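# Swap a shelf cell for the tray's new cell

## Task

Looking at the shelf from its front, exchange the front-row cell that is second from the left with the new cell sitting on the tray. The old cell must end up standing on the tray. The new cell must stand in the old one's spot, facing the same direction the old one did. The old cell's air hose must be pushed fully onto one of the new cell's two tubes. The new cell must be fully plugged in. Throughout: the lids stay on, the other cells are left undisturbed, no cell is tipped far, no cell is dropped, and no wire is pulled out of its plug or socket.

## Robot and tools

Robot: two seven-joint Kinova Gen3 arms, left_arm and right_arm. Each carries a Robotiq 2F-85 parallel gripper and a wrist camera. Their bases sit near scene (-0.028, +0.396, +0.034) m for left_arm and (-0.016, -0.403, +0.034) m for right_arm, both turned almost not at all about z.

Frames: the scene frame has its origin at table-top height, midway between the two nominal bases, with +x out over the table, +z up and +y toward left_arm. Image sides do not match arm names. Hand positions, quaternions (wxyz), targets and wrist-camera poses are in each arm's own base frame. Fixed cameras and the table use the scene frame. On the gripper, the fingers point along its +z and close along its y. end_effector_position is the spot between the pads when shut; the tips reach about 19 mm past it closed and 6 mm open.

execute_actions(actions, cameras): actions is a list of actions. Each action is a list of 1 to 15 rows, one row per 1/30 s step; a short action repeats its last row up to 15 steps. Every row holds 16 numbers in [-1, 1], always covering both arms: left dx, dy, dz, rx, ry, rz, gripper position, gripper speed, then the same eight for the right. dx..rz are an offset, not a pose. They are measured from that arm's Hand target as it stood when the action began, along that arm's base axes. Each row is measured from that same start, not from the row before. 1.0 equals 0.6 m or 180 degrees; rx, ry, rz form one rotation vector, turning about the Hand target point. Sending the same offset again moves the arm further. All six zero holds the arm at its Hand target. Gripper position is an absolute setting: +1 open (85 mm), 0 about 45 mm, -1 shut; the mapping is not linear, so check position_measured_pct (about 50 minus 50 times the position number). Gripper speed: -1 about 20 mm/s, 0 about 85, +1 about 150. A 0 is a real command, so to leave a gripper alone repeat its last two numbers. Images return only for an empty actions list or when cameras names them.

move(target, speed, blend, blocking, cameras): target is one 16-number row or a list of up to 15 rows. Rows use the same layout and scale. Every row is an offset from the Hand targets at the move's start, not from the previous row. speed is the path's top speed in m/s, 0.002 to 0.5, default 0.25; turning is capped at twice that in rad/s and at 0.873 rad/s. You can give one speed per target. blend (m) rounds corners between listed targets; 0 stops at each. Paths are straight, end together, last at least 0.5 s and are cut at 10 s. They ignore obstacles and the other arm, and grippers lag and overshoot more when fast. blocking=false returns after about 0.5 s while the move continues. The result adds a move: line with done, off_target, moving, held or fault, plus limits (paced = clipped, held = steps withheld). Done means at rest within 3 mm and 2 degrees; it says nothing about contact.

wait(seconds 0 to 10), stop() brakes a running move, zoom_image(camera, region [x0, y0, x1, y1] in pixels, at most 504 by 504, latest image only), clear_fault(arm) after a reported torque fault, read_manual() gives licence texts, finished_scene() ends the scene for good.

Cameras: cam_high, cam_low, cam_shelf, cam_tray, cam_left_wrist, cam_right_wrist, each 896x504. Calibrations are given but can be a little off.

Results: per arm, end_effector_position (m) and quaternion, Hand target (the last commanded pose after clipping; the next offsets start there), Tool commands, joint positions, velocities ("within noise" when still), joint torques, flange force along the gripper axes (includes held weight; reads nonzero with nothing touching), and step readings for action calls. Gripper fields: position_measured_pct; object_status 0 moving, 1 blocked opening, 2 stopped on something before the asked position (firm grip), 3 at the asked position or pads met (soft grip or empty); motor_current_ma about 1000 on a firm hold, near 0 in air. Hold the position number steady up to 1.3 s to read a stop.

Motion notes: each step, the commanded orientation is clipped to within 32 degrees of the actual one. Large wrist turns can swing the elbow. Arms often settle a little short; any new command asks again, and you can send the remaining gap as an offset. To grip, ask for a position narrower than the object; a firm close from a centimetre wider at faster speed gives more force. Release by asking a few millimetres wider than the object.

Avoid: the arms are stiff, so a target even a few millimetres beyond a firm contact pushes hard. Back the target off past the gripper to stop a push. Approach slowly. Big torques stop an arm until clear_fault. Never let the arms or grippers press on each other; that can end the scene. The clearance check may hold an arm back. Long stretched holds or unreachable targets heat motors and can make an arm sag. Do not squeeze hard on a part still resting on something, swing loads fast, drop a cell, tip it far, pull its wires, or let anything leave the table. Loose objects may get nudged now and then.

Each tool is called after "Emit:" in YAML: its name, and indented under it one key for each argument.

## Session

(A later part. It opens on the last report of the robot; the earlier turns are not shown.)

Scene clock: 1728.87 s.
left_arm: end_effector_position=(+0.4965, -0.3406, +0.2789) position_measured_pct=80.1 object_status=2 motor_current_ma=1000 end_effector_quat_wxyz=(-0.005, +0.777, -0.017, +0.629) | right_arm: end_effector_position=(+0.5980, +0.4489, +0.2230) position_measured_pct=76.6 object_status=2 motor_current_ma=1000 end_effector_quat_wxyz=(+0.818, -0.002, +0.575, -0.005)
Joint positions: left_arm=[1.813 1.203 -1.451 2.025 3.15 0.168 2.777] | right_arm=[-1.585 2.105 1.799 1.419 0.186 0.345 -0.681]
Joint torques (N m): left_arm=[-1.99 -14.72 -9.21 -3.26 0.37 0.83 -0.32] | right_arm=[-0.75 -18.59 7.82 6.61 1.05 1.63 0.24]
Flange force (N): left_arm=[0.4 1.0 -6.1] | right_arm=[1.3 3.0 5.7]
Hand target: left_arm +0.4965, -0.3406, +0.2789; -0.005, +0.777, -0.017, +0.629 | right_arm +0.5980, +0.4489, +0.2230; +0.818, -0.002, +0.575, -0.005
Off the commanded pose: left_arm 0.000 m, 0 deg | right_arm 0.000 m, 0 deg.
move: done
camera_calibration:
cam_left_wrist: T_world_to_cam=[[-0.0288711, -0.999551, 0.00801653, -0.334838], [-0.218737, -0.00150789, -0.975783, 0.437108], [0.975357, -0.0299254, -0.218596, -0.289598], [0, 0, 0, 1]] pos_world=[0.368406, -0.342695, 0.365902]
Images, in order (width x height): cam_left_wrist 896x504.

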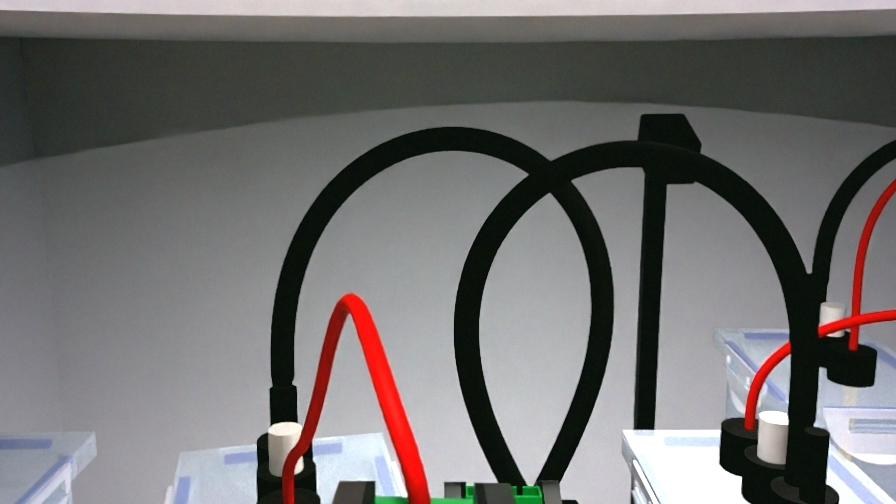

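Emit:
move:
  target:
    - [0,0,0.0083,0,0.15,0,-0.9,-0.6,0,0,0,0,0,0,-0.9,0.1]
    - [0.1518,-0.0403,0.0,0,0.15,0,-0.9,-0.6,0,0,0,0,0,0,-0.9,0.1]
  speed: 0.06

Emit:
move:
  target: [0,0,-0.0177,0,0,0,-0.9,-0.6,0,0,0,0,0,0,-0.9,0.1]
  speed: 0.01
  cameras: ["cam_high","cam_shelf"]

Emit:
zoom_image:
  camera: "cam_shelf"
  region: [515, 195, 565, 245]

Emit:
zoom_image:
  camera: "cam_high"
  region: [422, 212, 452, 242]

Scene clock: 1745.77 s.
left_arm: end_effector_position=(+0.5875, -0.3648, +0.2789) position_measured_pct=80.1 object_status=2 motor_current_ma=1000 end_effector_quat_wxyz=(-0.001, +0.902, -0.017, +0.431) | right_arm: end_effector_position=(+0.5980, +0.4489, +0.2230) position_measured_pct=76.6 object_status=2 motor_current_ma=1000 end_effector_quat_wxyz=(+0.818, -0.002, +0.575, -0.005)
Joint positions: left_arm=[1.242 0.705 -0.827 1.516 3.009 -0.372 2.385] | right_arm=[-1.585 2.105 1.799 1.419 0.186 0.345 -0.681]
Joint torques (N m): left_arm=[-2.43 -18.7 -4.77 -8.37 -0.71 1.34 -0.31] | right_arm=[-0.72 -18.66 7.77 6.61 1.01 1.62 0.26]
Flange force (N): left_arm=[-5.6 2.2 -6.6] | right_arm=[1.4 2.9 5.6]
Hand target: left_arm +0.5876, -0.3648, +0.2789; -0.001, +0.902, -0.017, +0.431 | right_arm +0.5980, +0.4489, +0.2230; +0.818, -0.002, +0.575, -0.005
Off the commanded pose: left_arm 0.000 m, 0 deg | right_arm 0.000 m, 0 deg.
move: done

Scene clock: 1747.03 s.
left_arm: end_effector_position=(+0.5876, -0.3648, +0.2683) position_measured_pct=80.1 object_status=2 motor_current_ma=1000 end_effector_quat_wxyz=(-0.001, +0.902, -0.017, +0.431) | right_arm: end_effector_position=(+0.5980, +0.4489, +0.2230) position_measured_pct=76.6 object_status=2 motor_current_ma=1000 end_effector_quat_wxyz=(+0.818, -0.002, +0.575, -0.005)
Joint positions: left_arm=[1.243 0.721 -0.828 1.53 3.012 -0.347 2.394] | right_arm=[-1.585 2.105 1.799 1.419 0.186 0.345 -0.681]
Joint torques (N m): left_arm=[-2.53 -18.77 -4.93 -8.24 -0.7 1.34 -0.28] | right_arm=[-0.69 -18.67 7.79 6.63 1.02 1.62 0.25]
Flange force (N): left_arm=[-5.7 2.3 -6.8] | right_arm=[1.4 3.0 5.5]
Hand target: left_arm +0.5876, -0.3648, +0.2683; -0.001, +0.902, -0.017, +0.431 | right_arm +0.5980, +0.4489, +0.2230; +0.818, -0.002, +0.575, -0.005
Off the commanded pose: left_arm 0.000 m, 0 deg | right_arm 0.000 m, 0 deg.
move: done
Images, in order (width x height): cam_high 896x504, cam_shelf 896x504.

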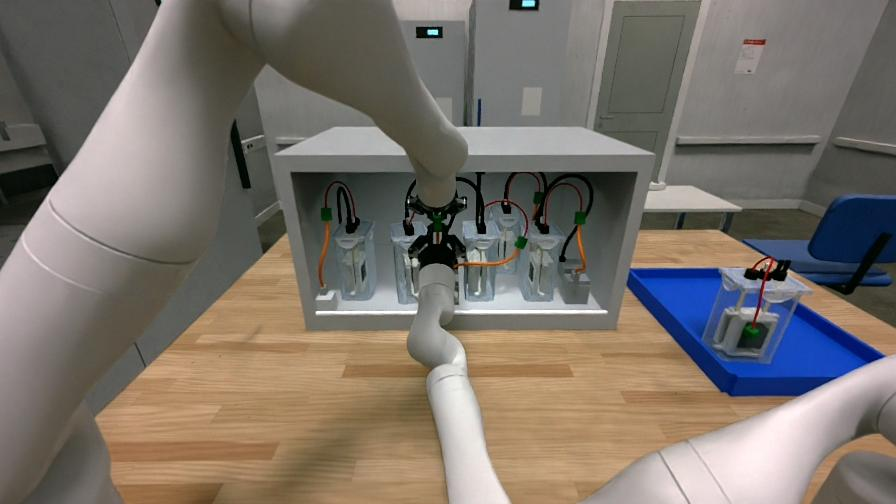

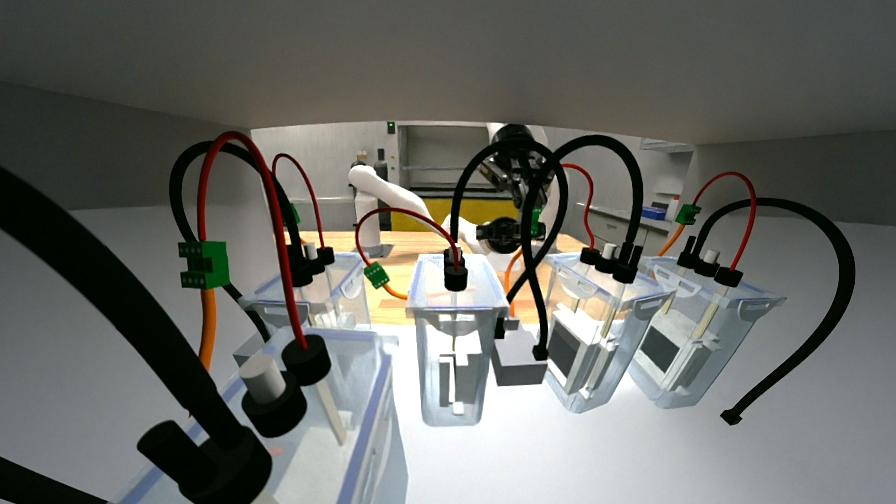

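Scaled by 10.080 from the camera's 896x504 image, which has a finer 1280x720 frame.

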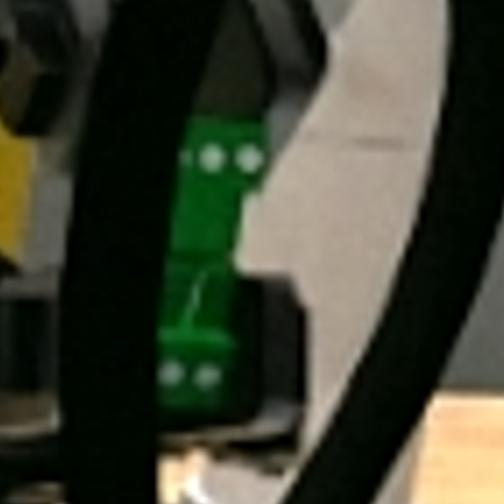

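Scaled by 16.800 from the camera's 896x504 image, which has a finer 1280x720 frame.

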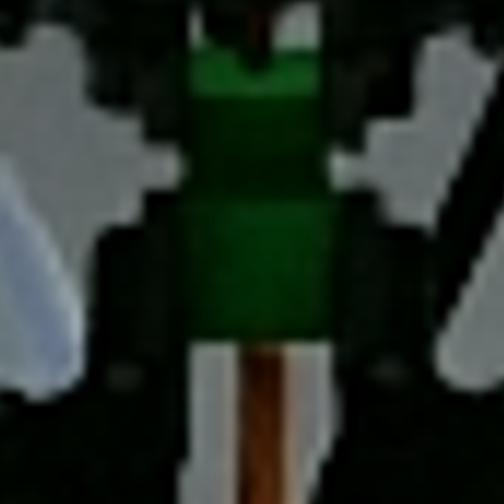

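Emit:
move:
  target: [0,0,-0.005,0,0,0,-0.9,-0.6,0,0,0,0,0,0,-0.9,0.1]
  speed: 0.01

Emit:
move:
  target: [0,0,-0.0033,0,0,0,-0.9,-0.6,0,0,0,0,0,0,-0.9,0.1]
  speed: 0.01

Scene clock: 1749.53 s.
left_arm: end_effector_position=(+0.5875, -0.3648, +0.2653) position_measured_pct=80.1 object_status=2 motor_current_ma=1000 end_effector_quat_wxyz=(-0.001, +0.902, -0.017, +0.431) | right_arm: end_effector_position=(+0.5980, +0.4489, +0.2230) position_measured_pct=76.6 object_status=2 motor_current_ma=1000 end_effector_quat_wxyz=(+0.818, -0.002, +0.575, -0.005)
Joint positions: left_arm=[1.244 0.726 -0.828 1.534 3.013 -0.34 2.396] | right_arm=[-1.585 2.105 1.799 1.419 0.186 0.345 -0.681]
Joint torques (N m): left_arm=[-3.97 -18.08 -5.53 -7.56 -0.79 1.07 -0.28] | right_arm=[-0.94 -19.2 8.49 7.62 1.1 2.34 0.23]
Flange force (N): left_arm=[-6.1 3.5 -9.4] | right_arm=[3.2 3.9 7.0]
Hand target: left_arm +0.5876, -0.3648, +0.2653; -0.001, +0.902, -0.017, +0.431 | right_arm +0.5980, +0.4489, +0.2231; +0.818, -0.002, +0.575, -0.005
Off the commanded pose: left_arm 0.000 m, 0 deg | right_arm 0.000 m, 0 deg.
move: done

Scene clock: 1750.23 s.
left_arm: end_effector_position=(+0.5876, -0.3648, +0.2633) position_measured_pct=80.1 object_status=2 motor_current_ma=1000 end_effector_quat_wxyz=(-0.001, +0.902, -0.017, +0.431) | right_arm: end_effector_position=(+0.5980, +0.4489, +0.2230) position_measured_pct=76.6 object_status=2 motor_current_ma=1000 end_effector_quat_wxyz=(+0.818, -0.002, +0.575, -0.005)
Joint positions: left_arm=[1.244 0.729 -0.829 1.537 3.014 -0.336 2.398] | right_arm=[-1.585 2.105 1.799 1.419 0.186 0.345 -0.681]
Joint torques (N m): left_arm=[-3.94 -12.97 -2.84 -4.31 -0.3 -0.03 -0.35] | right_arm=[-2.19 -23.18 13.57 10.01 1.92 3.99 0.25]
Flange force (N): left_arm=[0.3 2.2 -16.5] | right_arm=[12.2 3.0 5.7]
Hand target: left_arm +0.5876, -0.3648, +0.2633; -0.001, +0.902, -0.017, +0.431 | right_arm +0.5980, +0.4489, +0.2231; +0.818, -0.002, +0.575, -0.005
Off the commanded pose: left_arm 0.000 m, 0 deg | right_arm 0.000 m, 0 deg.
move: done

Emit:
move:
  target: [-0.0012,0,-0.0033,0,0,0,-0.9,-0.6,0,0,0,0,0,0,-0.9,0.1]
  speed: 0.01

Emit:
move:
  target: [-0.001,0,-0.0033,0,0,0,-0.9,-0.6,0,0,0,0,0,0,-0.9,0.1]
  speed: 0.01

Scene clock: 1753.00 s.
left_arm: end_effector_position=(+0.5869, -0.3648, +0.2613) position_measured_pct=80.1 object_status=2 motor_current_ma=1000 end_effector_quat_wxyz=(-0.001, +0.902, -0.017, +0.431) | right_arm: end_effector_position=(+0.5980, +0.4489, +0.2230) position_measured_pct=76.6 object_status=2 motor_current_ma=1000 end_effector_quat_wxyz=(+0.818, -0.002, +0.575, -0.005)
Joint positions: left_arm=[1.246 0.731 -0.83 1.541 3.015 -0.331 2.401] | right_arm=[-1.585 2.105 1.799 1.419 0.186 0.345 -0.681]
Joint torques (N m): left_arm=[-2.36 -7.79 1.19 -0.02 0.56 -1.78 -0.34] | right_arm=[-1.6 -27.37 18.03 12.31 2.68 5.42 0.3]
Flange force (N): left_arm=[9.7 0.9 -20.2] | right_arm=[19.9 1.4 0.1]
Hand target: left_arm +0.5868, -0.3648, +0.2613; -0.001, +0.902, -0.017, +0.431 | right_arm +0.5980, +0.4489, +0.2230; +0.818, -0.002, +0.575, -0.005
Off the commanded pose: left_arm 0.000 m, 0 deg | right_arm 0.000 m, 0 deg.
move: done

Scene clock: 1753.70 s.
left_arm: end_effector_position=(+0.5863, -0.3648, +0.2594) position_measured_pct=80.1 object_status=2 motor_current_ma=1000 end_effector_quat_wxyz=(-0.001, +0.902, -0.017, +0.431) | right_arm: end_effector_position=(+0.5980, +0.4489, +0.2230) position_measured_pct=76.6 object_status=2 motor_current_ma=1000 end_effector_quat_wxyz=(+0.818, -0.002, +0.575, -0.005)
Joint positions: left_arm=[1.248 0.734 -0.832 1.545 3.015 -0.326 2.403] | right_arm=[-1.585 2.105 1.799 1.419 0.186 0.345 -0.681]
Joint torques (N m): left_arm=[-1.17 -3.04 4.94 3.99 1.19 -3.34 -0.31] | right_arm=[-1.08 -31.17 22.16 14.61 3.34 6.73 0.27]
Flange force (N): left_arm=[18.2 0.2 -24.1] | right_arm=[27.2 0.8 -4.6]
Hand target: left_arm +0.5862, -0.3648, +0.2593; -0.001, +0.902, -0.017, +0.431 | right_arm +0.5980, +0.4489, +0.2230; +0.818, -0.002, +0.575, -0.005
Off the commanded pose: left_arm 0.000 m, 0 deg | right_arm 0.000 m, 0 deg.
move: done

Emit:
wait:
  seconds: 0
  cameras: ["cam_high","cam_shelf"]

Emit:
zoom_image:
  camera: "cam_shelf"
  region: [515, 195, 565, 245]

Emit:
zoom_image:
  camera: "cam_high"
  region: [422, 212, 452, 242]

Scene clock: 1755.83 s.
left_arm: end_effector_position=(+0.5862, -0.3648, +0.2593) position_measured_pct=80.1 object_status=2 motor_current_ma=1000 end_effector_quat_wxyz=(-0.001, +0.902, -0.017, +0.431) | right_arm: end_effector_position=(+0.5980, +0.4489, +0.2230) position_measured_pct=76.6 object_status=2 motor_current_ma=1000 end_effector_quat_wxyz=(+0.818, -0.002, +0.575, -0.005)
Joint positions: left_arm=[1.248 0.734 -0.832 1.545 3.015 -0.326 2.403] | right_arm=[-1.585 2.105 1.799 1.419 0.186 0.345 -0.681]
Joint torques (N m): left_arm=[-1.14 -3.02 4.95 4.05 1.21 -3.45 -0.36] | right_arm=[-1.02 -31.24 22.18 14.66 3.34 6.77 0.29]
Flange force (N): left_arm=[18.1 0.1 -24.0] | right_arm=[27.3 0.7 -4.7]
Hand target: left_arm +0.5862, -0.3648, +0.2593; -0.001, +0.902, -0.018, +0.431 | right_arm +0.5980, +0.4489, +0.2231; +0.818, -0.002, +0.575, -0.005
Tool commands: left_gripper/position=-0.9 left_gripper/speed=-0.6 right_gripper/position=-0.9 right_gripper/speed=+0.1
Off the commanded pose: left_arm 0.000 m, 0 deg | right_arm 0.000 m, 0 deg.
Images, in order (width x height): cam_high 896x504, cam_shelf 896x504.

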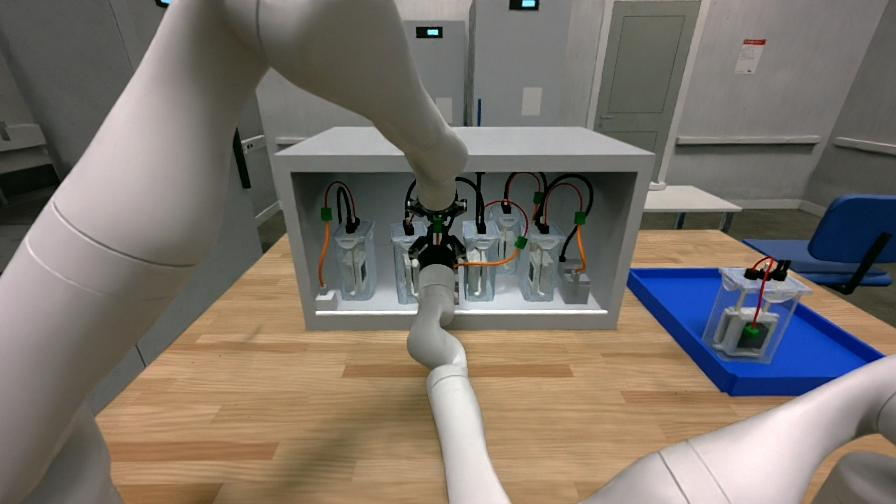

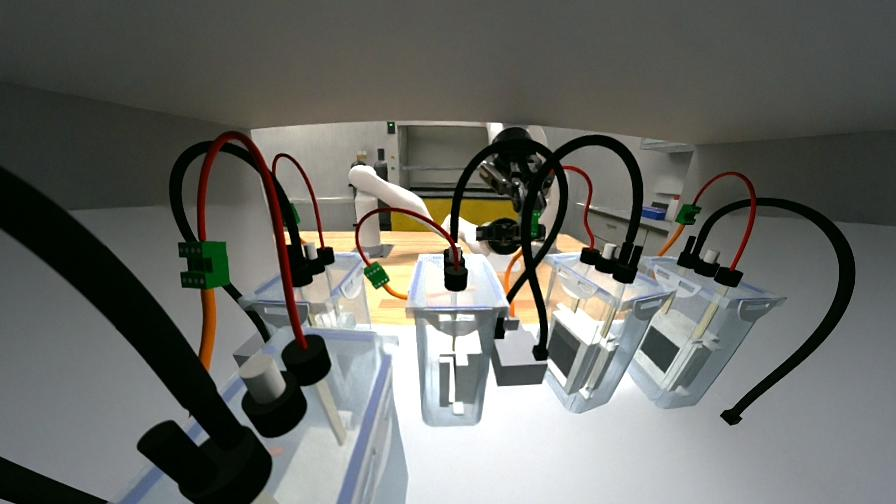

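Scaled by 10.080 from the camera's 896x504 image, which has a finer 1280x720 frame.

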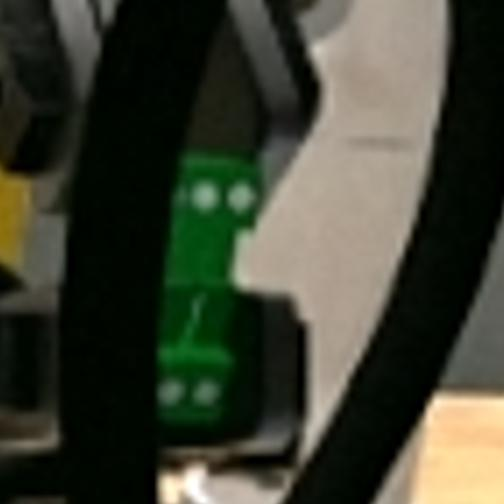

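Scaled by 16.800 from the camera's 896x504 image, which has a finer 1280x720 frame.

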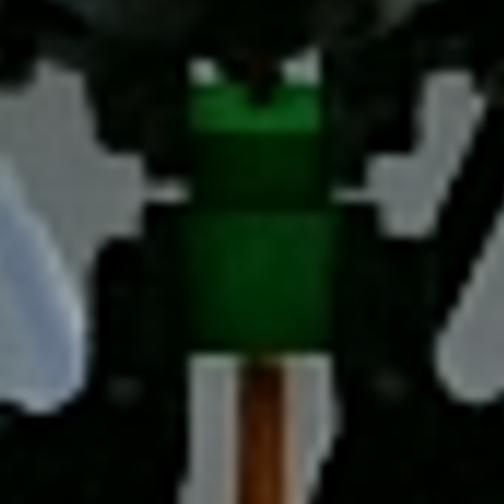

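Emit:
move:
  target: [0.002,0,0.0058,0,0,0,-0.9,-0.6,0,0,0,0,0,0,-0.9,0.1]
  speed: 0.01

Emit:
move:
  target: [0.0025,0,0.0015,0,0.0167,0,-0.9,-0.6,0,0,0,0,0,0,-0.9,0.1]
  speed: 0.01

Emit:
move:
  target: [0.0025,0,0.0015,0,0.0167,0,-0.9,-0.6,0,0,0,0,0,0,-0.9,0.1]
  speed: 0.01

Scene clock: 1773.07 s.
left_arm: end_effector_position=(+0.5874, -0.3648, +0.2628) position_measured_pct=80.1 object_status=2 motor_current_ma=1000 end_effector_quat_wxyz=(-0.001, +0.902, -0.017, +0.431) | right_arm: end_effector_position=(+0.5979, +0.4489, +0.2232) position_measured_pct=76.6 object_status=2 motor_current_ma=1000 end_effector_quat_wxyz=(+0.818, -0.002, +0.575, -0.005)
Joint positions: left_arm=[1.244 0.73 -0.829 1.538 3.015 -0.334 2.398] | right_arm=[-1.585 2.105 1.799 1.419 0.186 0.345 -0.681]
Joint torques (N m): left_arm=[-3.07 -11.57 -1.3 -3.64 0.05 -0.12 -0.29] | right_arm=[-3.12 -24.5 15.43 10.2 2.3 4.26 0.32]
Flange force (N): left_arm=[2.7 1.0 -18.1] | right_arm=[15.1 1.6 5.1]
Hand target: left_arm +0.5874, -0.3648, +0.2628; -0.001, +0.902, -0.017, +0.431 | right_arm +0.5980, +0.4489, +0.2231; +0.818, -0.002, +0.575, -0.005
Off the commanded pose: left_arm 0.000 m, 0 deg | right_arm 0.000 m, 0 deg.
move: done

Scene clock: 1775.90 s.
left_arm: end_effector_position=(+0.5889, -0.3648, +0.2637) position_measured_pct=80.1 object_status=2 motor_current_ma=1000 end_effector_quat_wxyz=(-0.001, +0.913, -0.018, +0.407) | right_arm: end_effector_position=(+0.5980, +0.4489, +0.2230) position_measured_pct=76.6 object_status=2 motor_current_ma=1000 end_effector_quat_wxyz=(+0.818, -0.002, +0.575, -0.005)
Joint positions: left_arm=[1.183 0.705 -0.757 1.489 3.028 -0.41 2.348] | right_arm=[-1.585 2.105 1.799 1.419 0.186 0.345 -0.681]
Joint torques (N m): left_arm=[-3.43 -12.86 -2.16 -4.61 -0.17 0.02 -0.26] | right_arm=[-2.49 -23.38 13.96 9.81 2.05 3.94 0.24]
Flange force (N): left_arm=[0.1 1.4 -16.2] | right_arm=[12.5 2.4 5.4]
Hand target: left_arm +0.5889, -0.3648, +0.2637; -0.001, +0.913, -0.018, +0.407 | right_arm +0.5980, +0.4489, +0.2230; +0.818, -0.002, +0.575, -0.005
Off the commanded pose: left_arm 0.000 m, 0 deg | right_arm 0.000 m, 0 deg.
move: done

Scene clock: 1778.73 s.
left_arm: end_effector_position=(+0.5904, -0.3648, +0.2646) position_measured_pct=80.1 object_status=2 motor_current_ma=1000 end_effector_quat_wxyz=(+0.000, +0.924, -0.018, +0.383) | right_arm: end_effector_position=(+0.5980, +0.4489, +0.2230) position_measured_pct=76.6 object_status=2 motor_current_ma=1000 end_effector_quat_wxyz=(+0.818, -0.002, +0.575, -0.005)
Joint positions: left_arm=[1.123 0.689 -0.692 1.436 3.05 -0.487 2.298] | right_arm=[-1.585 2.105 1.799 1.419 0.186 0.345 -0.681]
Joint torques (N m): left_arm=[-3.19 -15.02 -2.48 -5.68 -0.38 0.33 -0.28] | right_arm=[-1.44 -22.01 11.88 8.95 1.68 3.22 0.25]
Flange force (N): left_arm=[-1.6 2.7 -12.4] | right_arm=[9.0 2.7 4.6]
Hand target: left_arm +0.5904, -0.3648, +0.2646; +0.000, +0.924, -0.018, +0.383 | right_arm +0.5980, +0.4489, +0.2230; +0.818, -0.002, +0.575, -0.005
Off the commanded pose: left_arm 0.000 m, 0 deg | right_arm 0.000 m, 0 deg.
move: done

Emit:
wait:
  seconds: 0
  cameras: ["cam_high","cam_shelf"]

Emit:
zoom_image:
  camera: "cam_shelf"
  region: [515, 195, 565, 245]

Emit:
zoom_image:
  camera: "cam_high"
  region: [422, 212, 452, 242]

Scene clock: 1780.27 s.
left_arm: end_effector_position=(+0.5904, -0.3648, +0.2646) position_measured_pct=80.1 object_status=2 motor_current_ma=1000 end_effector_quat_wxyz=(+0.000, +0.924, -0.018, +0.383) | right_arm: end_effector_position=(+0.5980, +0.4489, +0.2230) position_measured_pct=76.6 object_status=2 motor_current_ma=1000 end_effector_quat_wxyz=(+0.818, -0.002, +0.575, -0.005)
Joint positions: left_arm=[1.123 0.689 -0.692 1.436 3.05 -0.487 2.298] | right_arm=[-1.585 2.105 1.799 1.419 0.186 0.345 -0.681]
Joint torques (N m): left_arm=[-3.15 -15.08 -2.47 -5.66 -0.37 0.34 -0.27] | right_arm=[-1.52 -22.04 11.85 8.95 1.65 3.23 0.23]
Flange force (N): left_arm=[-1.4 2.8 -12.3] | right_arm=[9.0 2.7 4.8]
Hand target: left_arm +0.5904, -0.3648, +0.2646; +0.000, +0.924, -0.018, +0.383 | right_arm +0.5980, +0.4489, +0.2230; +0.818, -0.002, +0.575, -0.005
Tool commands: left_gripper/position=-0.9 left_gripper/speed=-0.6 right_gripper/position=-0.9 right_gripper/speed=+0.1
Off the commanded pose: left_arm 0.000 m, 0 deg | right_arm 0.000 m, 0 deg.
Images, in order (width x height): cam_high 896x504, cam_shelf 896x504.

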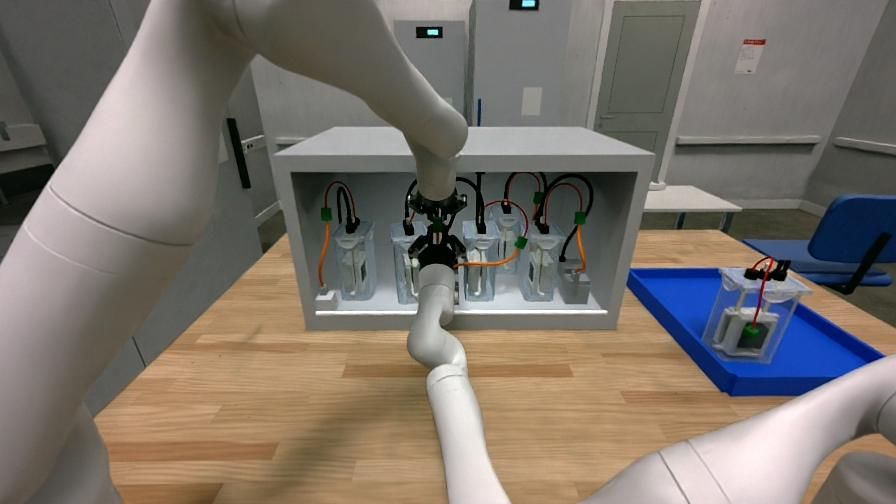

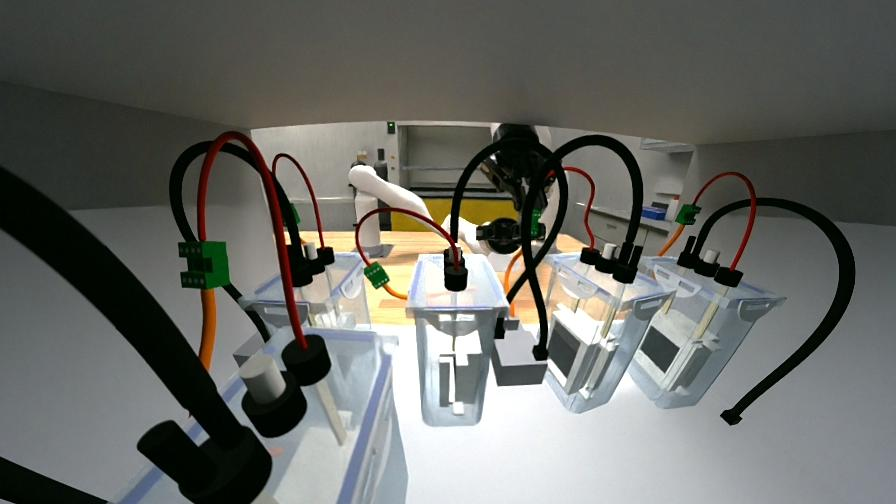

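Scaled by 10.080 from the camera's 896x504 image, which has a finer 1280x720 frame.

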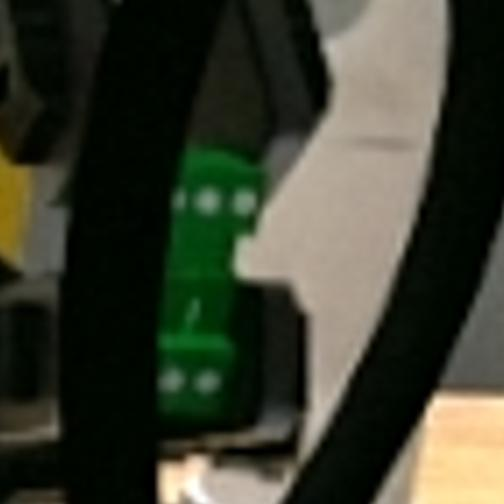

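Scaled by 16.800 from the camera's 896x504 image, which has a finer 1280x720 frame.

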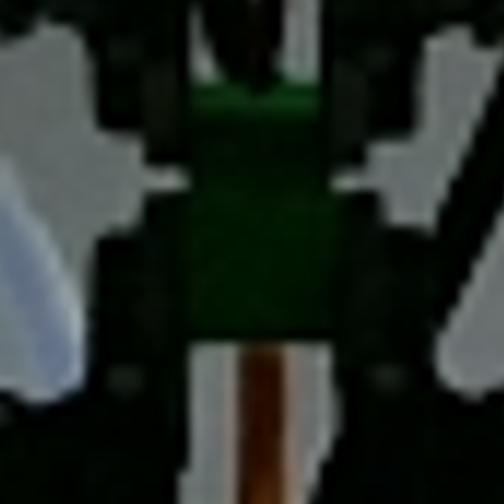

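Emit:
move:
  target: [0.0022,0,-0.001,0,0.0167,0,-0.9,-0.6,0,0,0,0,0,0,-0.9,0.1]
  speed: 0.01

Emit:
move:
  target: [-0.0005,0,-0.0033,0,0,0,-0.9,-0.6,0,0,0,0,0,0,-0.9,0.1]
  speed: 0.01

Scene clock: 1786.33 s.
left_arm: end_effector_position=(+0.5918, -0.3648, +0.2640) position_measured_pct=80.1 object_status=2 motor_current_ma=1000 end_effector_quat_wxyz=(+0.000, +0.933, -0.017, +0.358) | right_arm: end_effector_position=(+0.5980, +0.4489, +0.2230) position_measured_pct=76.6 object_status=2 motor_current_ma=1000 end_effector_quat_wxyz=(+0.818, -0.002, +0.575, -0.005)
Joint positions: left_arm=[1.066 0.682 -0.634 1.383 3.075 -0.563 2.249] | right_arm=[-1.585 2.105 1.799 1.419 0.186 0.345 -0.681]
Joint torques (N m): left_arm=[-3.37 -14.26 -1.92 -5.41 -0.25 0.29 -0.32] | right_arm=[-2.25 -22.87 13.12 9.43 1.88 3.63 0.24]
Flange force (N): left_arm=[-1.6 2.6 -14.0] | right_arm=[11.3 2.5 5.4]
Hand target: left_arm +0.5918, -0.3648, +0.2640; +0.000, +0.933, -0.017, +0.358 | right_arm +0.5980, +0.4489, +0.2230; +0.818, -0.002, +0.575, -0.005
Off the commanded pose: left_arm 0.000 m, 0 deg | right_arm 0.000 m, 0 deg.
move: done

Scene clock: 1787.03 s.
left_arm: end_effector_position=(+0.5915, -0.3648, +0.2620) position_measured_pct=80.1 object_status=2 motor_current_ma=1000 end_effector_quat_wxyz=(+0.000, +0.933, -0.018, +0.358) | right_arm: end_effector_position=(+0.5980, +0.4489, +0.2230) position_measured_pct=76.6 object_status=2 motor_current_ma=1000 end_effector_quat_wxyz=(+0.818, -0.002, +0.575, -0.005)
Joint positions: left_arm=[1.067 0.684 -0.634 1.387 3.075 -0.558 2.251] | right_arm=[-1.585 2.105 1.799 1.419 0.186 0.345 -0.681]
Joint torques (N m): left_arm=[-2.89 -8.83 0.31 -1.64 0.38 -1.03 -0.32] | right_arm=[-2.41 -26.6 17.5 11.75 2.58 5.15 0.26]
Flange force (N): left_arm=[5.0 1.9 -20.4] | right_arm=[18.9 1.6 2.3]
Hand target: left_arm +0.5914, -0.3648, +0.2620; +0.000, +0.933, -0.018, +0.358 | right_arm +0.5980, +0.4489, +0.2231; +0.818, -0.002, +0.575, -0.005
Off the commanded pose: left_arm 0.000 m, 0 deg | right_arm 0.000 m, 0 deg.
move: done

Emit:
wait:
  seconds: 0
  cameras: ["cam_high","cam_shelf"]

Emit:
zoom_image:
  camera: "cam_shelf"
  region: [515, 195, 565, 245]

Emit:
zoom_image:
  camera: "cam_high"
  region: [422, 212, 452, 242]

Scene clock: 1790.23 s.
left_arm: end_effector_position=(+0.5914, -0.3648, +0.2620) position_measured_pct=80.1 object_status=2 motor_current_ma=1000 end_effector_quat_wxyz=(+0.000, +0.933, -0.018, +0.358) | right_arm: end_effector_position=(+0.5980, +0.4489, +0.2231) position_measured_pct=76.6 object_status=2 motor_current_ma=1000 end_effector_quat_wxyz=(+0.818, -0.002, +0.575, -0.005)
Joint positions: left_arm=[1.067 0.684 -0.634 1.387 3.075 -0.558 2.251] | right_arm=[-1.585 2.105 1.799 1.419 0.186 0.345 -0.681]
Joint torques (N m): left_arm=[-2.98 -8.78 0.33 -1.63 0.41 -1.07 -0.29] | right_arm=[-2.36 -26.65 17.51 11.82 2.56 5.2 0.23]
Flange force (N): left_arm=[4.7 1.8 -20.6] | right_arm=[18.9 1.7 2.2]
Hand target: left_arm +0.5914, -0.3648, +0.2620; +0.000, +0.933, -0.018, +0.358 | right_arm +0.5980, +0.4489, +0.2231; +0.818, -0.002, +0.575, -0.005
Tool commands: left_gripper/position=-0.9 left_gripper/speed=-0.6 right_gripper/position=-0.9 right_gripper/speed=+0.1
Off the commanded pose: left_arm 0.000 m, 0 deg | right_arm 0.000 m, 0 deg.
Images, in order (width x height): cam_high 896x504, cam_shelf 896x504.

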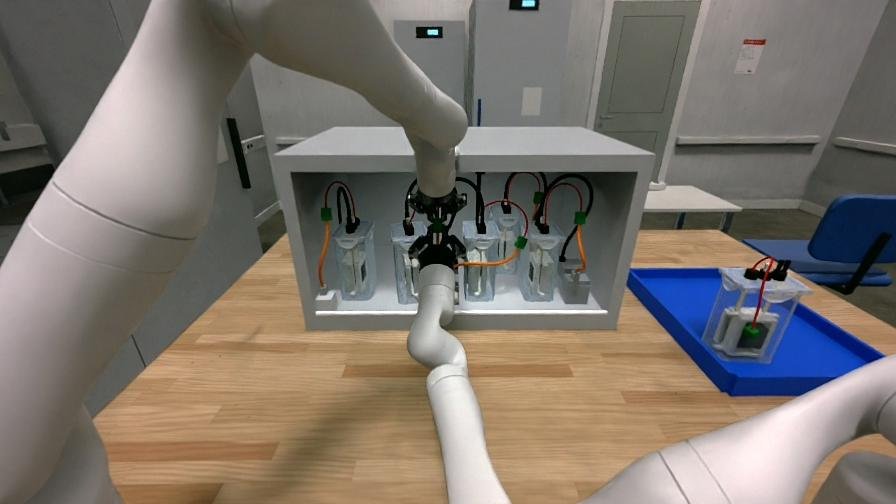

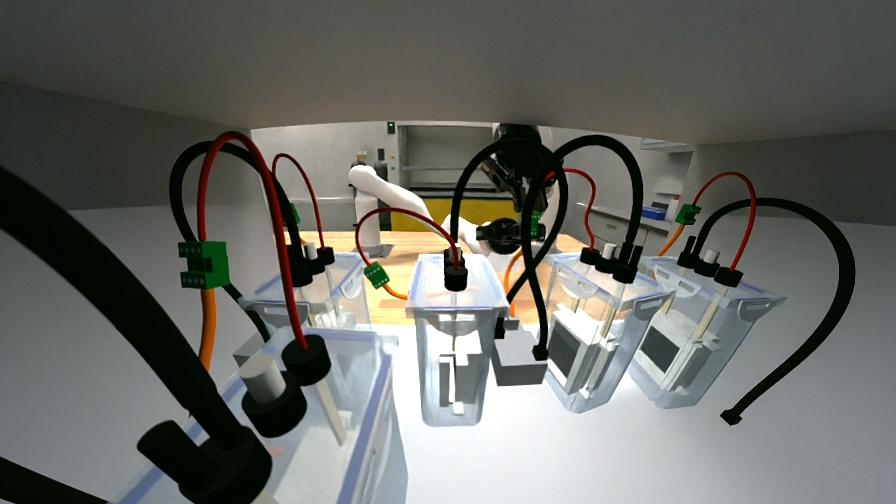

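Scaled by 10.080 from the camera's 896x504 image, which has a finer 1280x720 frame.

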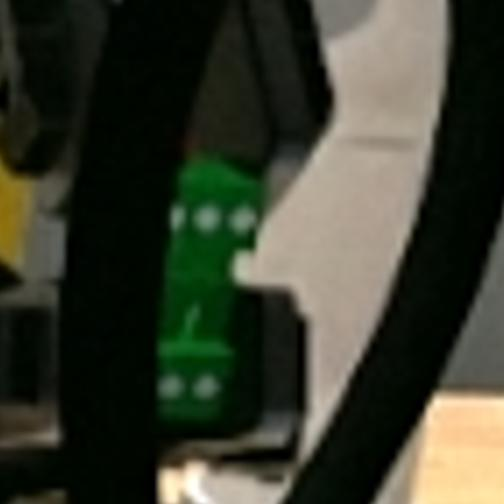

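Scaled by 16.800 from the camera's 896x504 image, which has a finer 1280x720 frame.

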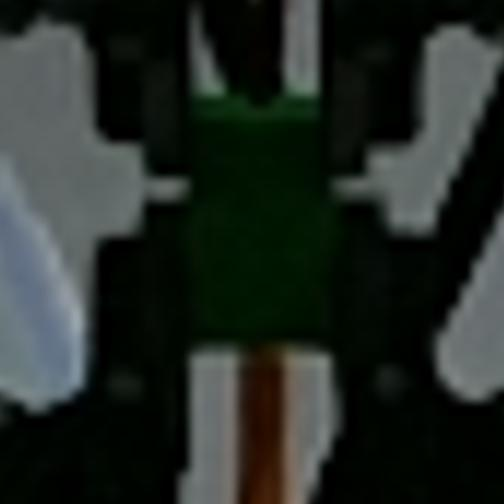

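Emit:
move:
  target: [-0.001,0,-0.0033,0,0,0,-0.9,-0.6,0,0,0,0,0,0,-0.9,0.1]
  speed: 0.01

Emit:
move:
  target: [0.0022,0,0.0008,0,0.0167,0,-0.9,-0.6,0,0,0,0,0,0,-0.9,0.1]
  speed: 0.01

Scene clock: 1792.63 s.
left_arm: end_effector_position=(+0.5909, -0.3648, +0.2601) position_measured_pct=80.1 object_status=2 motor_current_ma=1000 end_effector_quat_wxyz=(+0.000, +0.933, -0.018, +0.358) | right_arm: end_effector_position=(+0.5980, +0.4489, +0.2231) position_measured_pct=76.6 object_status=2 motor_current_ma=1000 end_effector_quat_wxyz=(+0.818, -0.002, +0.575, -0.005)
Joint positions: left_arm=[1.069 0.686 -0.635 1.392 3.075 -0.552 2.253] | right_arm=[-1.585 2.105 1.799 1.419 0.186 0.345 -0.681]
Joint torques (N m): left_arm=[-1.95 -3.8 2.91 2.11 1.16 -2.63 -0.27] | right_arm=[-1.92 -30.21 21.28 13.95 3.16 6.48 0.23]
Flange force (N): left_arm=[11.4 0.8 -25.4] | right_arm=[25.7 0.8 -1.9]
Hand target: left_arm +0.5908, -0.3648, +0.2600; +0.000, +0.933, -0.018, +0.358 | right_arm +0.5980, +0.4489, +0.2231; +0.818, -0.002, +0.575, -0.005
Off the commanded pose: left_arm 0.000 m, 0 deg | right_arm 0.000 m, 0 deg.
move: done

Scene clock: 1795.47 s.
left_arm: end_effector_position=(+0.5922, -0.3648, +0.2605) position_measured_pct=80.1 object_status=2 motor_current_ma=1000 end_effector_quat_wxyz=(+0.001, +0.942, -0.017, +0.334) | right_arm: end_effector_position=(+0.5980, +0.4489, +0.2231) position_measured_pct=76.6 object_status=2 motor_current_ma=1000 end_effector_quat_wxyz=(+0.818, -0.002, +0.575, -0.005)
Joint positions: left_arm=[1.015 0.684 -0.584 1.334 3.103 -0.633 2.207] | right_arm=[-1.585 2.105 1.799 1.419 0.186 0.345 -0.681]
Joint torques (N m): left_arm=[-1.77 -5.46 2.36 0.69 1.14 -1.97 -0.29] | right_arm=[-2.48 -29.12 20.31 13.01 3.03 5.93 0.24]
Flange force (N): left_arm=[8.9 0.8 -23.7] | right_arm=[23.8 0.7 -0.4]
Hand target: left_arm +0.5922, -0.3648, +0.2605; +0.001, +0.942, -0.017, +0.334 | right_arm +0.5980, +0.4489, +0.2231; +0.818, -0.002, +0.575, -0.005
Off the commanded pose: left_arm 0.000 m, 0 deg | right_arm 0.000 m, 0 deg.
move: done

Emit:
wait:
  seconds: 0
  cameras: ["cam_high","cam_shelf","cam_left_wrist"]

Emit:
zoom_image:
  camera: "cam_high"
  region: [380, 130, 500, 250]

Emit:
zoom_image:
  camera: "cam_shelf"
  region: [455, 100, 595, 250]

Emit:
zoom_image:
  camera: "cam_shelf"
  region: [515, 195, 565, 245]

Scene clock: 1799.17 s.
left_arm: end_effector_position=(+0.5922, -0.3648, +0.2605) position_measured_pct=80.1 object_status=2 motor_current_ma=1000 end_effector_quat_wxyz=(+0.001, +0.942, -0.017, +0.334) | right_arm: end_effector_position=(+0.5980, +0.4489, +0.2231) position_measured_pct=76.6 object_status=2 motor_current_ma=1000 end_effector_quat_wxyz=(+0.818, -0.002, +0.575, -0.005)
Joint positions: left_arm=[1.015 0.684 -0.584 1.334 3.103 -0.633 2.207] | right_arm=[-1.585 2.105 1.799 1.419 0.186 0.345 -0.681]
Joint torques (N m): left_arm=[-1.84 -5.4 2.28 0.67 1.09 -1.98 -0.25] | right_arm=[-2.48 -29.15 20.37 12.93 3.02 5.92 0.22]
Flange force (N): left_arm=[8.8 0.7 -23.8] | right_arm=[23.6 0.4 -0.7]
Hand target: left_arm +0.5922, -0.3648, +0.2605; +0.001, +0.942, -0.017, +0.334 | right_arm +0.5980, +0.4489, +0.2231; +0.818, -0.002, +0.575, -0.005
Tool commands: left_gripper/position=-0.9 left_gripper/speed=-0.6 right_gripper/position=-0.9 right_gripper/speed=+0.1
Off the commanded pose: left_arm 0.000 m, 0 deg | right_arm 0.000 m, 0 deg.
camera_calibration:
cam_left_wrist: T_world_to_cam=[[-0.0173016, -0.999551, 0.0244662, -0.367261], [-0.784329, -0.00160801, -0.620343, 0.682405], [0.620104, -0.0299225, -0.783949, -0.0299197], [0, 0, 0, 1]] pos_world=[0.547429, -0.366894, 0.408855]
Images, in order (width x height): cam_high 896x504, cam_shelf 896x504, cam_left_wrist 896x504.

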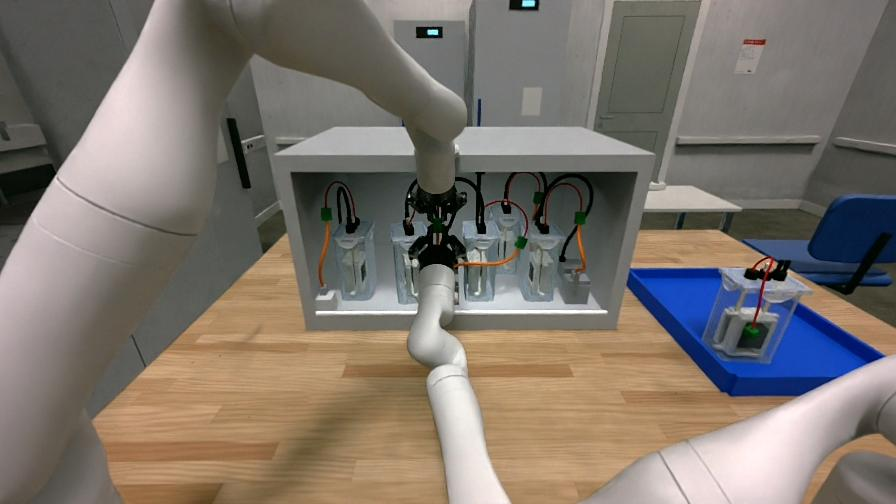

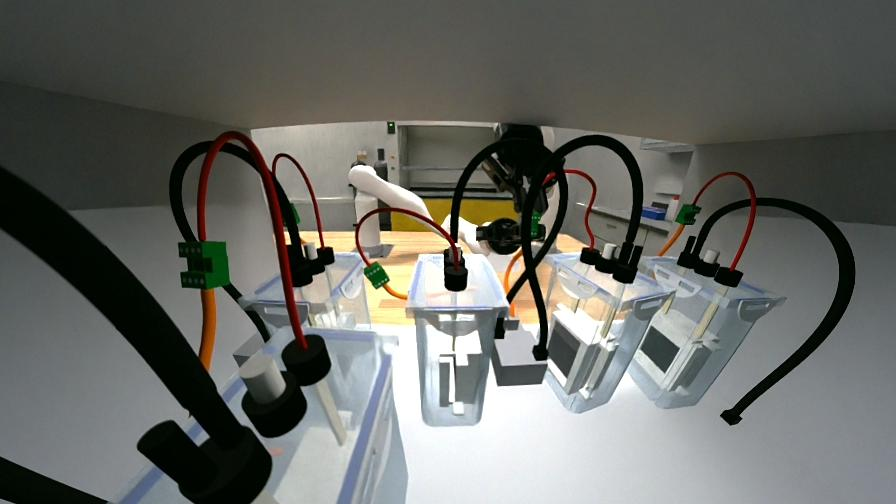

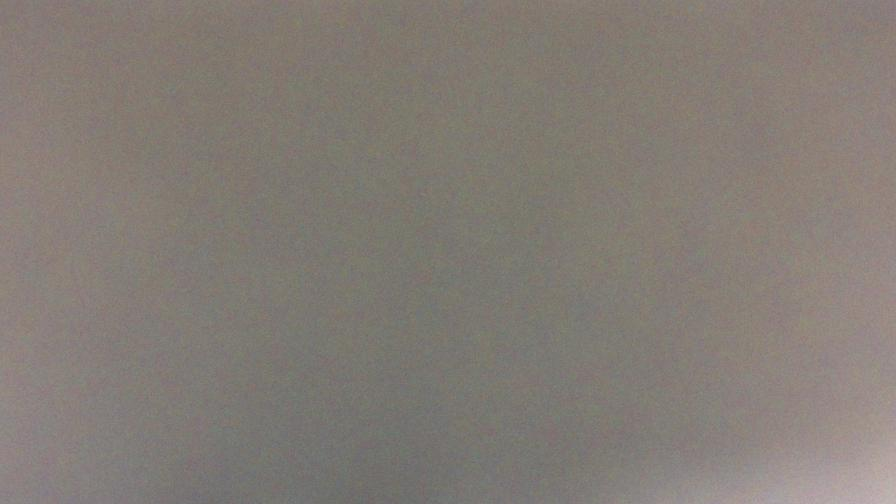

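Scaled by 4.200 from the camera's 896x504 image, which has a finer 1280x720 frame.

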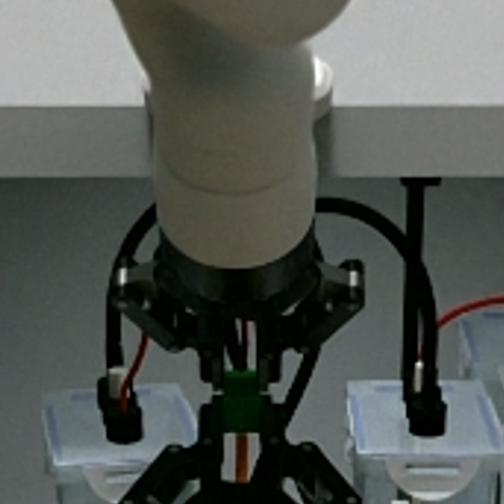

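Scaled by 3.360 from the camera's 896x504 image, which has a finer 1280x720 frame.

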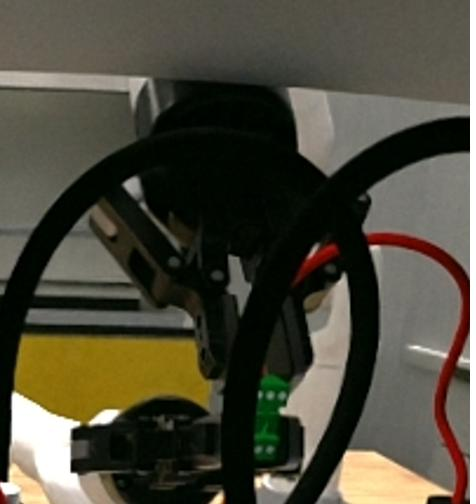

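Scaled by 10.080 from the camera's 896x504 image, which has a finer 1280x720 frame.

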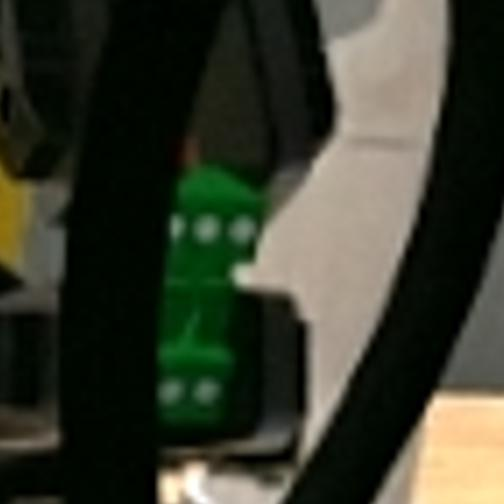

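Emit:
move:
  target: [-0.0008,0,-0.0025,0,0,0,-0.9,-0.6,0,0,0,0,0,0,-0.9,0.1]
  speed: 0.01

Emit:
move:
  target: [-0.0008,0,-0.0025,0,0,0,-0.9,-0.6,0,0,0,0,0,0,-0.9,0.1]
  speed: 0.01

Scene clock: 1805.10 s.
left_arm: end_effector_position=(+0.5917, -0.3648, +0.2591) position_measured_pct=80.1 object_status=2 motor_current_ma=1000 end_effector_quat_wxyz=(+0.001, +0.942, -0.017, +0.334) | right_arm: end_effector_position=(+0.5980, +0.4489, +0.2230) position_measured_pct=76.6 object_status=2 motor_current_ma=1000 end_effector_quat_wxyz=(+0.818, -0.002, +0.575, -0.005)
Joint positions: left_arm=[1.016 0.685 -0.584 1.338 3.103 -0.628 2.209] | right_arm=[-1.585 2.105 1.799 1.419 0.186 0.345 -0.681]
Joint torques (N m): left_arm=[-1.22 -0.64 4.29 4.41 1.73 -3.49 -0.3] | right_arm=[-1.65 -32.25 23.55 15.18 3.52 7.22 0.24]
Flange force (N): left_arm=[14.9 0.7 -28.6] | right_arm=[29.6 0.3 -4.5]
Hand target: left_arm +0.5917, -0.3648, +0.2590; +0.001, +0.942, -0.017, +0.334 | right_arm +0.5980, +0.4489, +0.2231; +0.818, -0.002, +0.575, -0.005
Off the commanded pose: left_arm 0.000 m, 0 deg | right_arm 0.000 m, 0 deg.
move: done

Scene clock: 1805.80 s.
left_arm: end_effector_position=(+0.5912, -0.3648, +0.2576) position_measured_pct=80.1 object_status=2 motor_current_ma=1000 end_effector_quat_wxyz=(+0.001, +0.942, -0.017, +0.334) | right_arm: end_effector_position=(+0.5980, +0.4489, +0.2230) position_measured_pct=76.6 object_status=2 motor_current_ma=1000 end_effector_quat_wxyz=(+0.818, -0.002, +0.575, -0.005)
Joint positions: left_arm=[1.018 0.686 -0.585 1.342 3.103 -0.624 2.21] | right_arm=[-1.585 2.105 1.799 1.419 0.186 0.345 -0.681]
Joint torques (N m): left_arm=[-0.18 2.76 6.35 7.16 2.38 -4.69 -0.3] | right_arm=[-1.06 -34.63 26.03 16.58 3.94 8.01 0.25]
Flange force (N): left_arm=[19.9 0.1 -31.6] | right_arm=[34.0 -0.3 -8.1]
Hand target: left_arm +0.5912, -0.3648, +0.2575; +0.001, +0.942, -0.017, +0.334 | right_arm +0.5980, +0.4489, +0.2231; +0.818, -0.002, +0.575, -0.005
Off the commanded pose: left_arm 0.000 m, 0 deg | right_arm 0.000 m, 0 deg.
move: done

Emit:
wait:
  seconds: 0
  cameras: ["cam_high","cam_shelf"]

Emit:
zoom_image:
  camera: "cam_high"
  region: [422, 212, 452, 242]

Emit:
zoom_image:
  camera: "cam_shelf"
  region: [515, 195, 565, 245]

Scene clock: 1807.30 s.
left_arm: end_effector_position=(+0.5912, -0.3648, +0.2576) position_measured_pct=80.1 object_status=2 motor_current_ma=1000 end_effector_quat_wxyz=(+0.001, +0.942, -0.017, +0.334) | right_arm: end_effector_position=(+0.5980, +0.4489, +0.2230) position_measured_pct=76.6 object_status=2 motor_current_ma=1000 end_effector_quat_wxyz=(+0.818, -0.002, +0.575, -0.005)
Joint positions: left_arm=[1.018 0.686 -0.585 1.342 3.103 -0.624 2.21] | right_arm=[-1.585 2.105 1.799 1.419 0.186 0.345 -0.681]
Joint torques (N m): left_arm=[-0.2 2.8 6.3 7.21 2.35 -4.73 -0.3] | right_arm=[-1.02 -34.64 26.07 16.59 3.92 8.01 0.24]
Flange force (N): left_arm=[20.0 0.2 -31.5] | right_arm=[33.9 -0.3 -8.2]
Hand target: left_arm +0.5912, -0.3648, +0.2575; +0.001, +0.942, -0.017, +0.334 | right_arm +0.5980, +0.4489, +0.2230; +0.818, -0.002, +0.575, -0.005
Tool commands: left_gripper/position=-0.9 left_gripper/speed=-0.6 right_gripper/position=-0.9 right_gripper/speed=+0.1
Off the commanded pose: left_arm 0.000 m, 0 deg | right_arm 0.000 m, 0 deg.
Images, in order (width x height): cam_high 896x504, cam_shelf 896x504.

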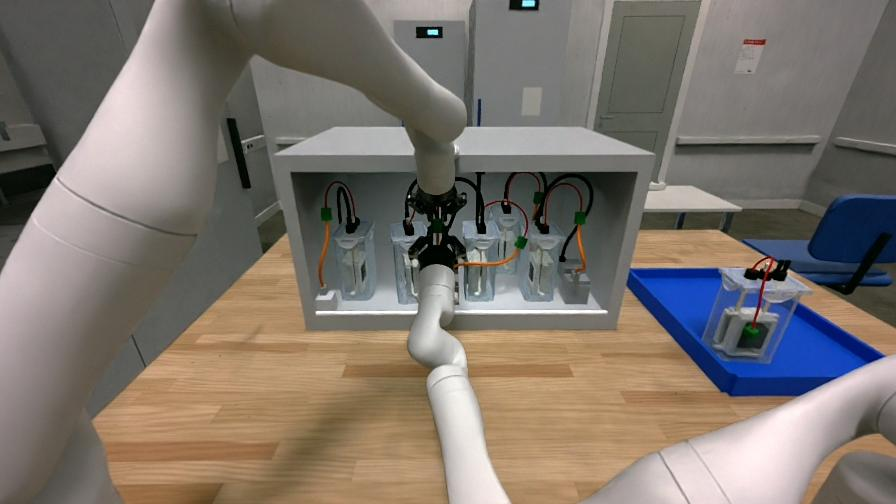

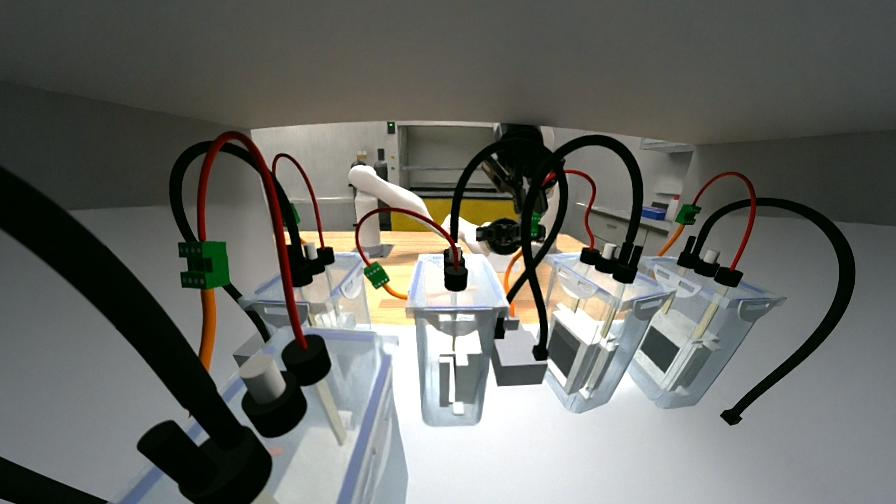

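Scaled by 16.800 from the camera's 896x504 image, which has a finer 1280x720 frame.

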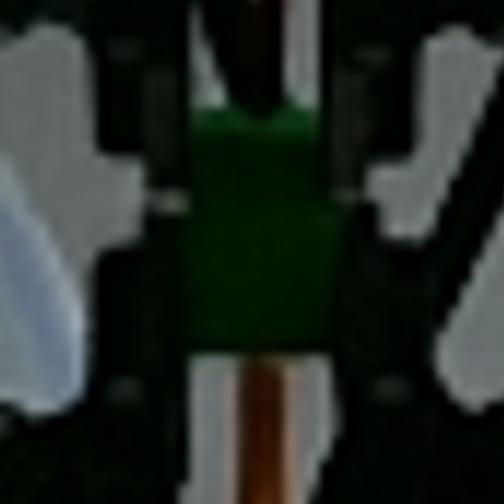

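Scaled by 10.080 from the camera's 896x504 image, which has a finer 1280x720 frame.

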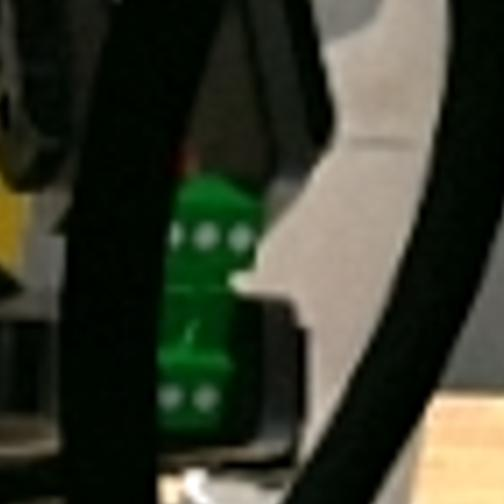

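Emit:
move:
  target: [0.0005,0,-0.0033,0,0,0,-0.9,-0.6,0,0,0,0,0,0,-0.9,0.1]
  speed: 0.01

Scene clock: 1815.87 s.
left_arm: end_effector_position=(+0.5914, -0.3649, +0.2554) position_measured_pct=80.1 object_status=2 motor_current_ma=1000 end_effector_quat_wxyz=(+0.001, +0.943, -0.018, +0.334) | right_arm: end_effector_position=(+0.5980, +0.4489, +0.2232) position_measured_pct=76.6 object_status=2 motor_current_ma=1000 end_effector_quat_wxyz=(+0.818, -0.002, +0.575, -0.005)
Joint positions: left_arm=[1.017 0.689 -0.585 1.344 3.103 -0.62 2.211] | right_arm=[-1.585 2.105 1.799 1.419 0.186 0.345 -0.681]
Joint torques (N m): left_arm=[-1.15 -0.6 4.38 4.61 1.69 -3.59 -0.3] | right_arm=[-1.42 -32.33 23.55 15.3 3.5 7.22 0.21]
Flange force (N): left_arm=[15.5 0.9 -28.4] | right_arm=[29.7 0.6 -4.9]
Hand target: left_arm +0.5915, -0.3648, +0.2555; +0.001, +0.942, -0.017, +0.334 | right_arm +0.5980, +0.4489, +0.2231; +0.818, -0.002, +0.575, -0.005
Off the commanded pose: left_arm 0.000 m, 0 deg | right_arm 0.000 m, 0 deg.
move: done


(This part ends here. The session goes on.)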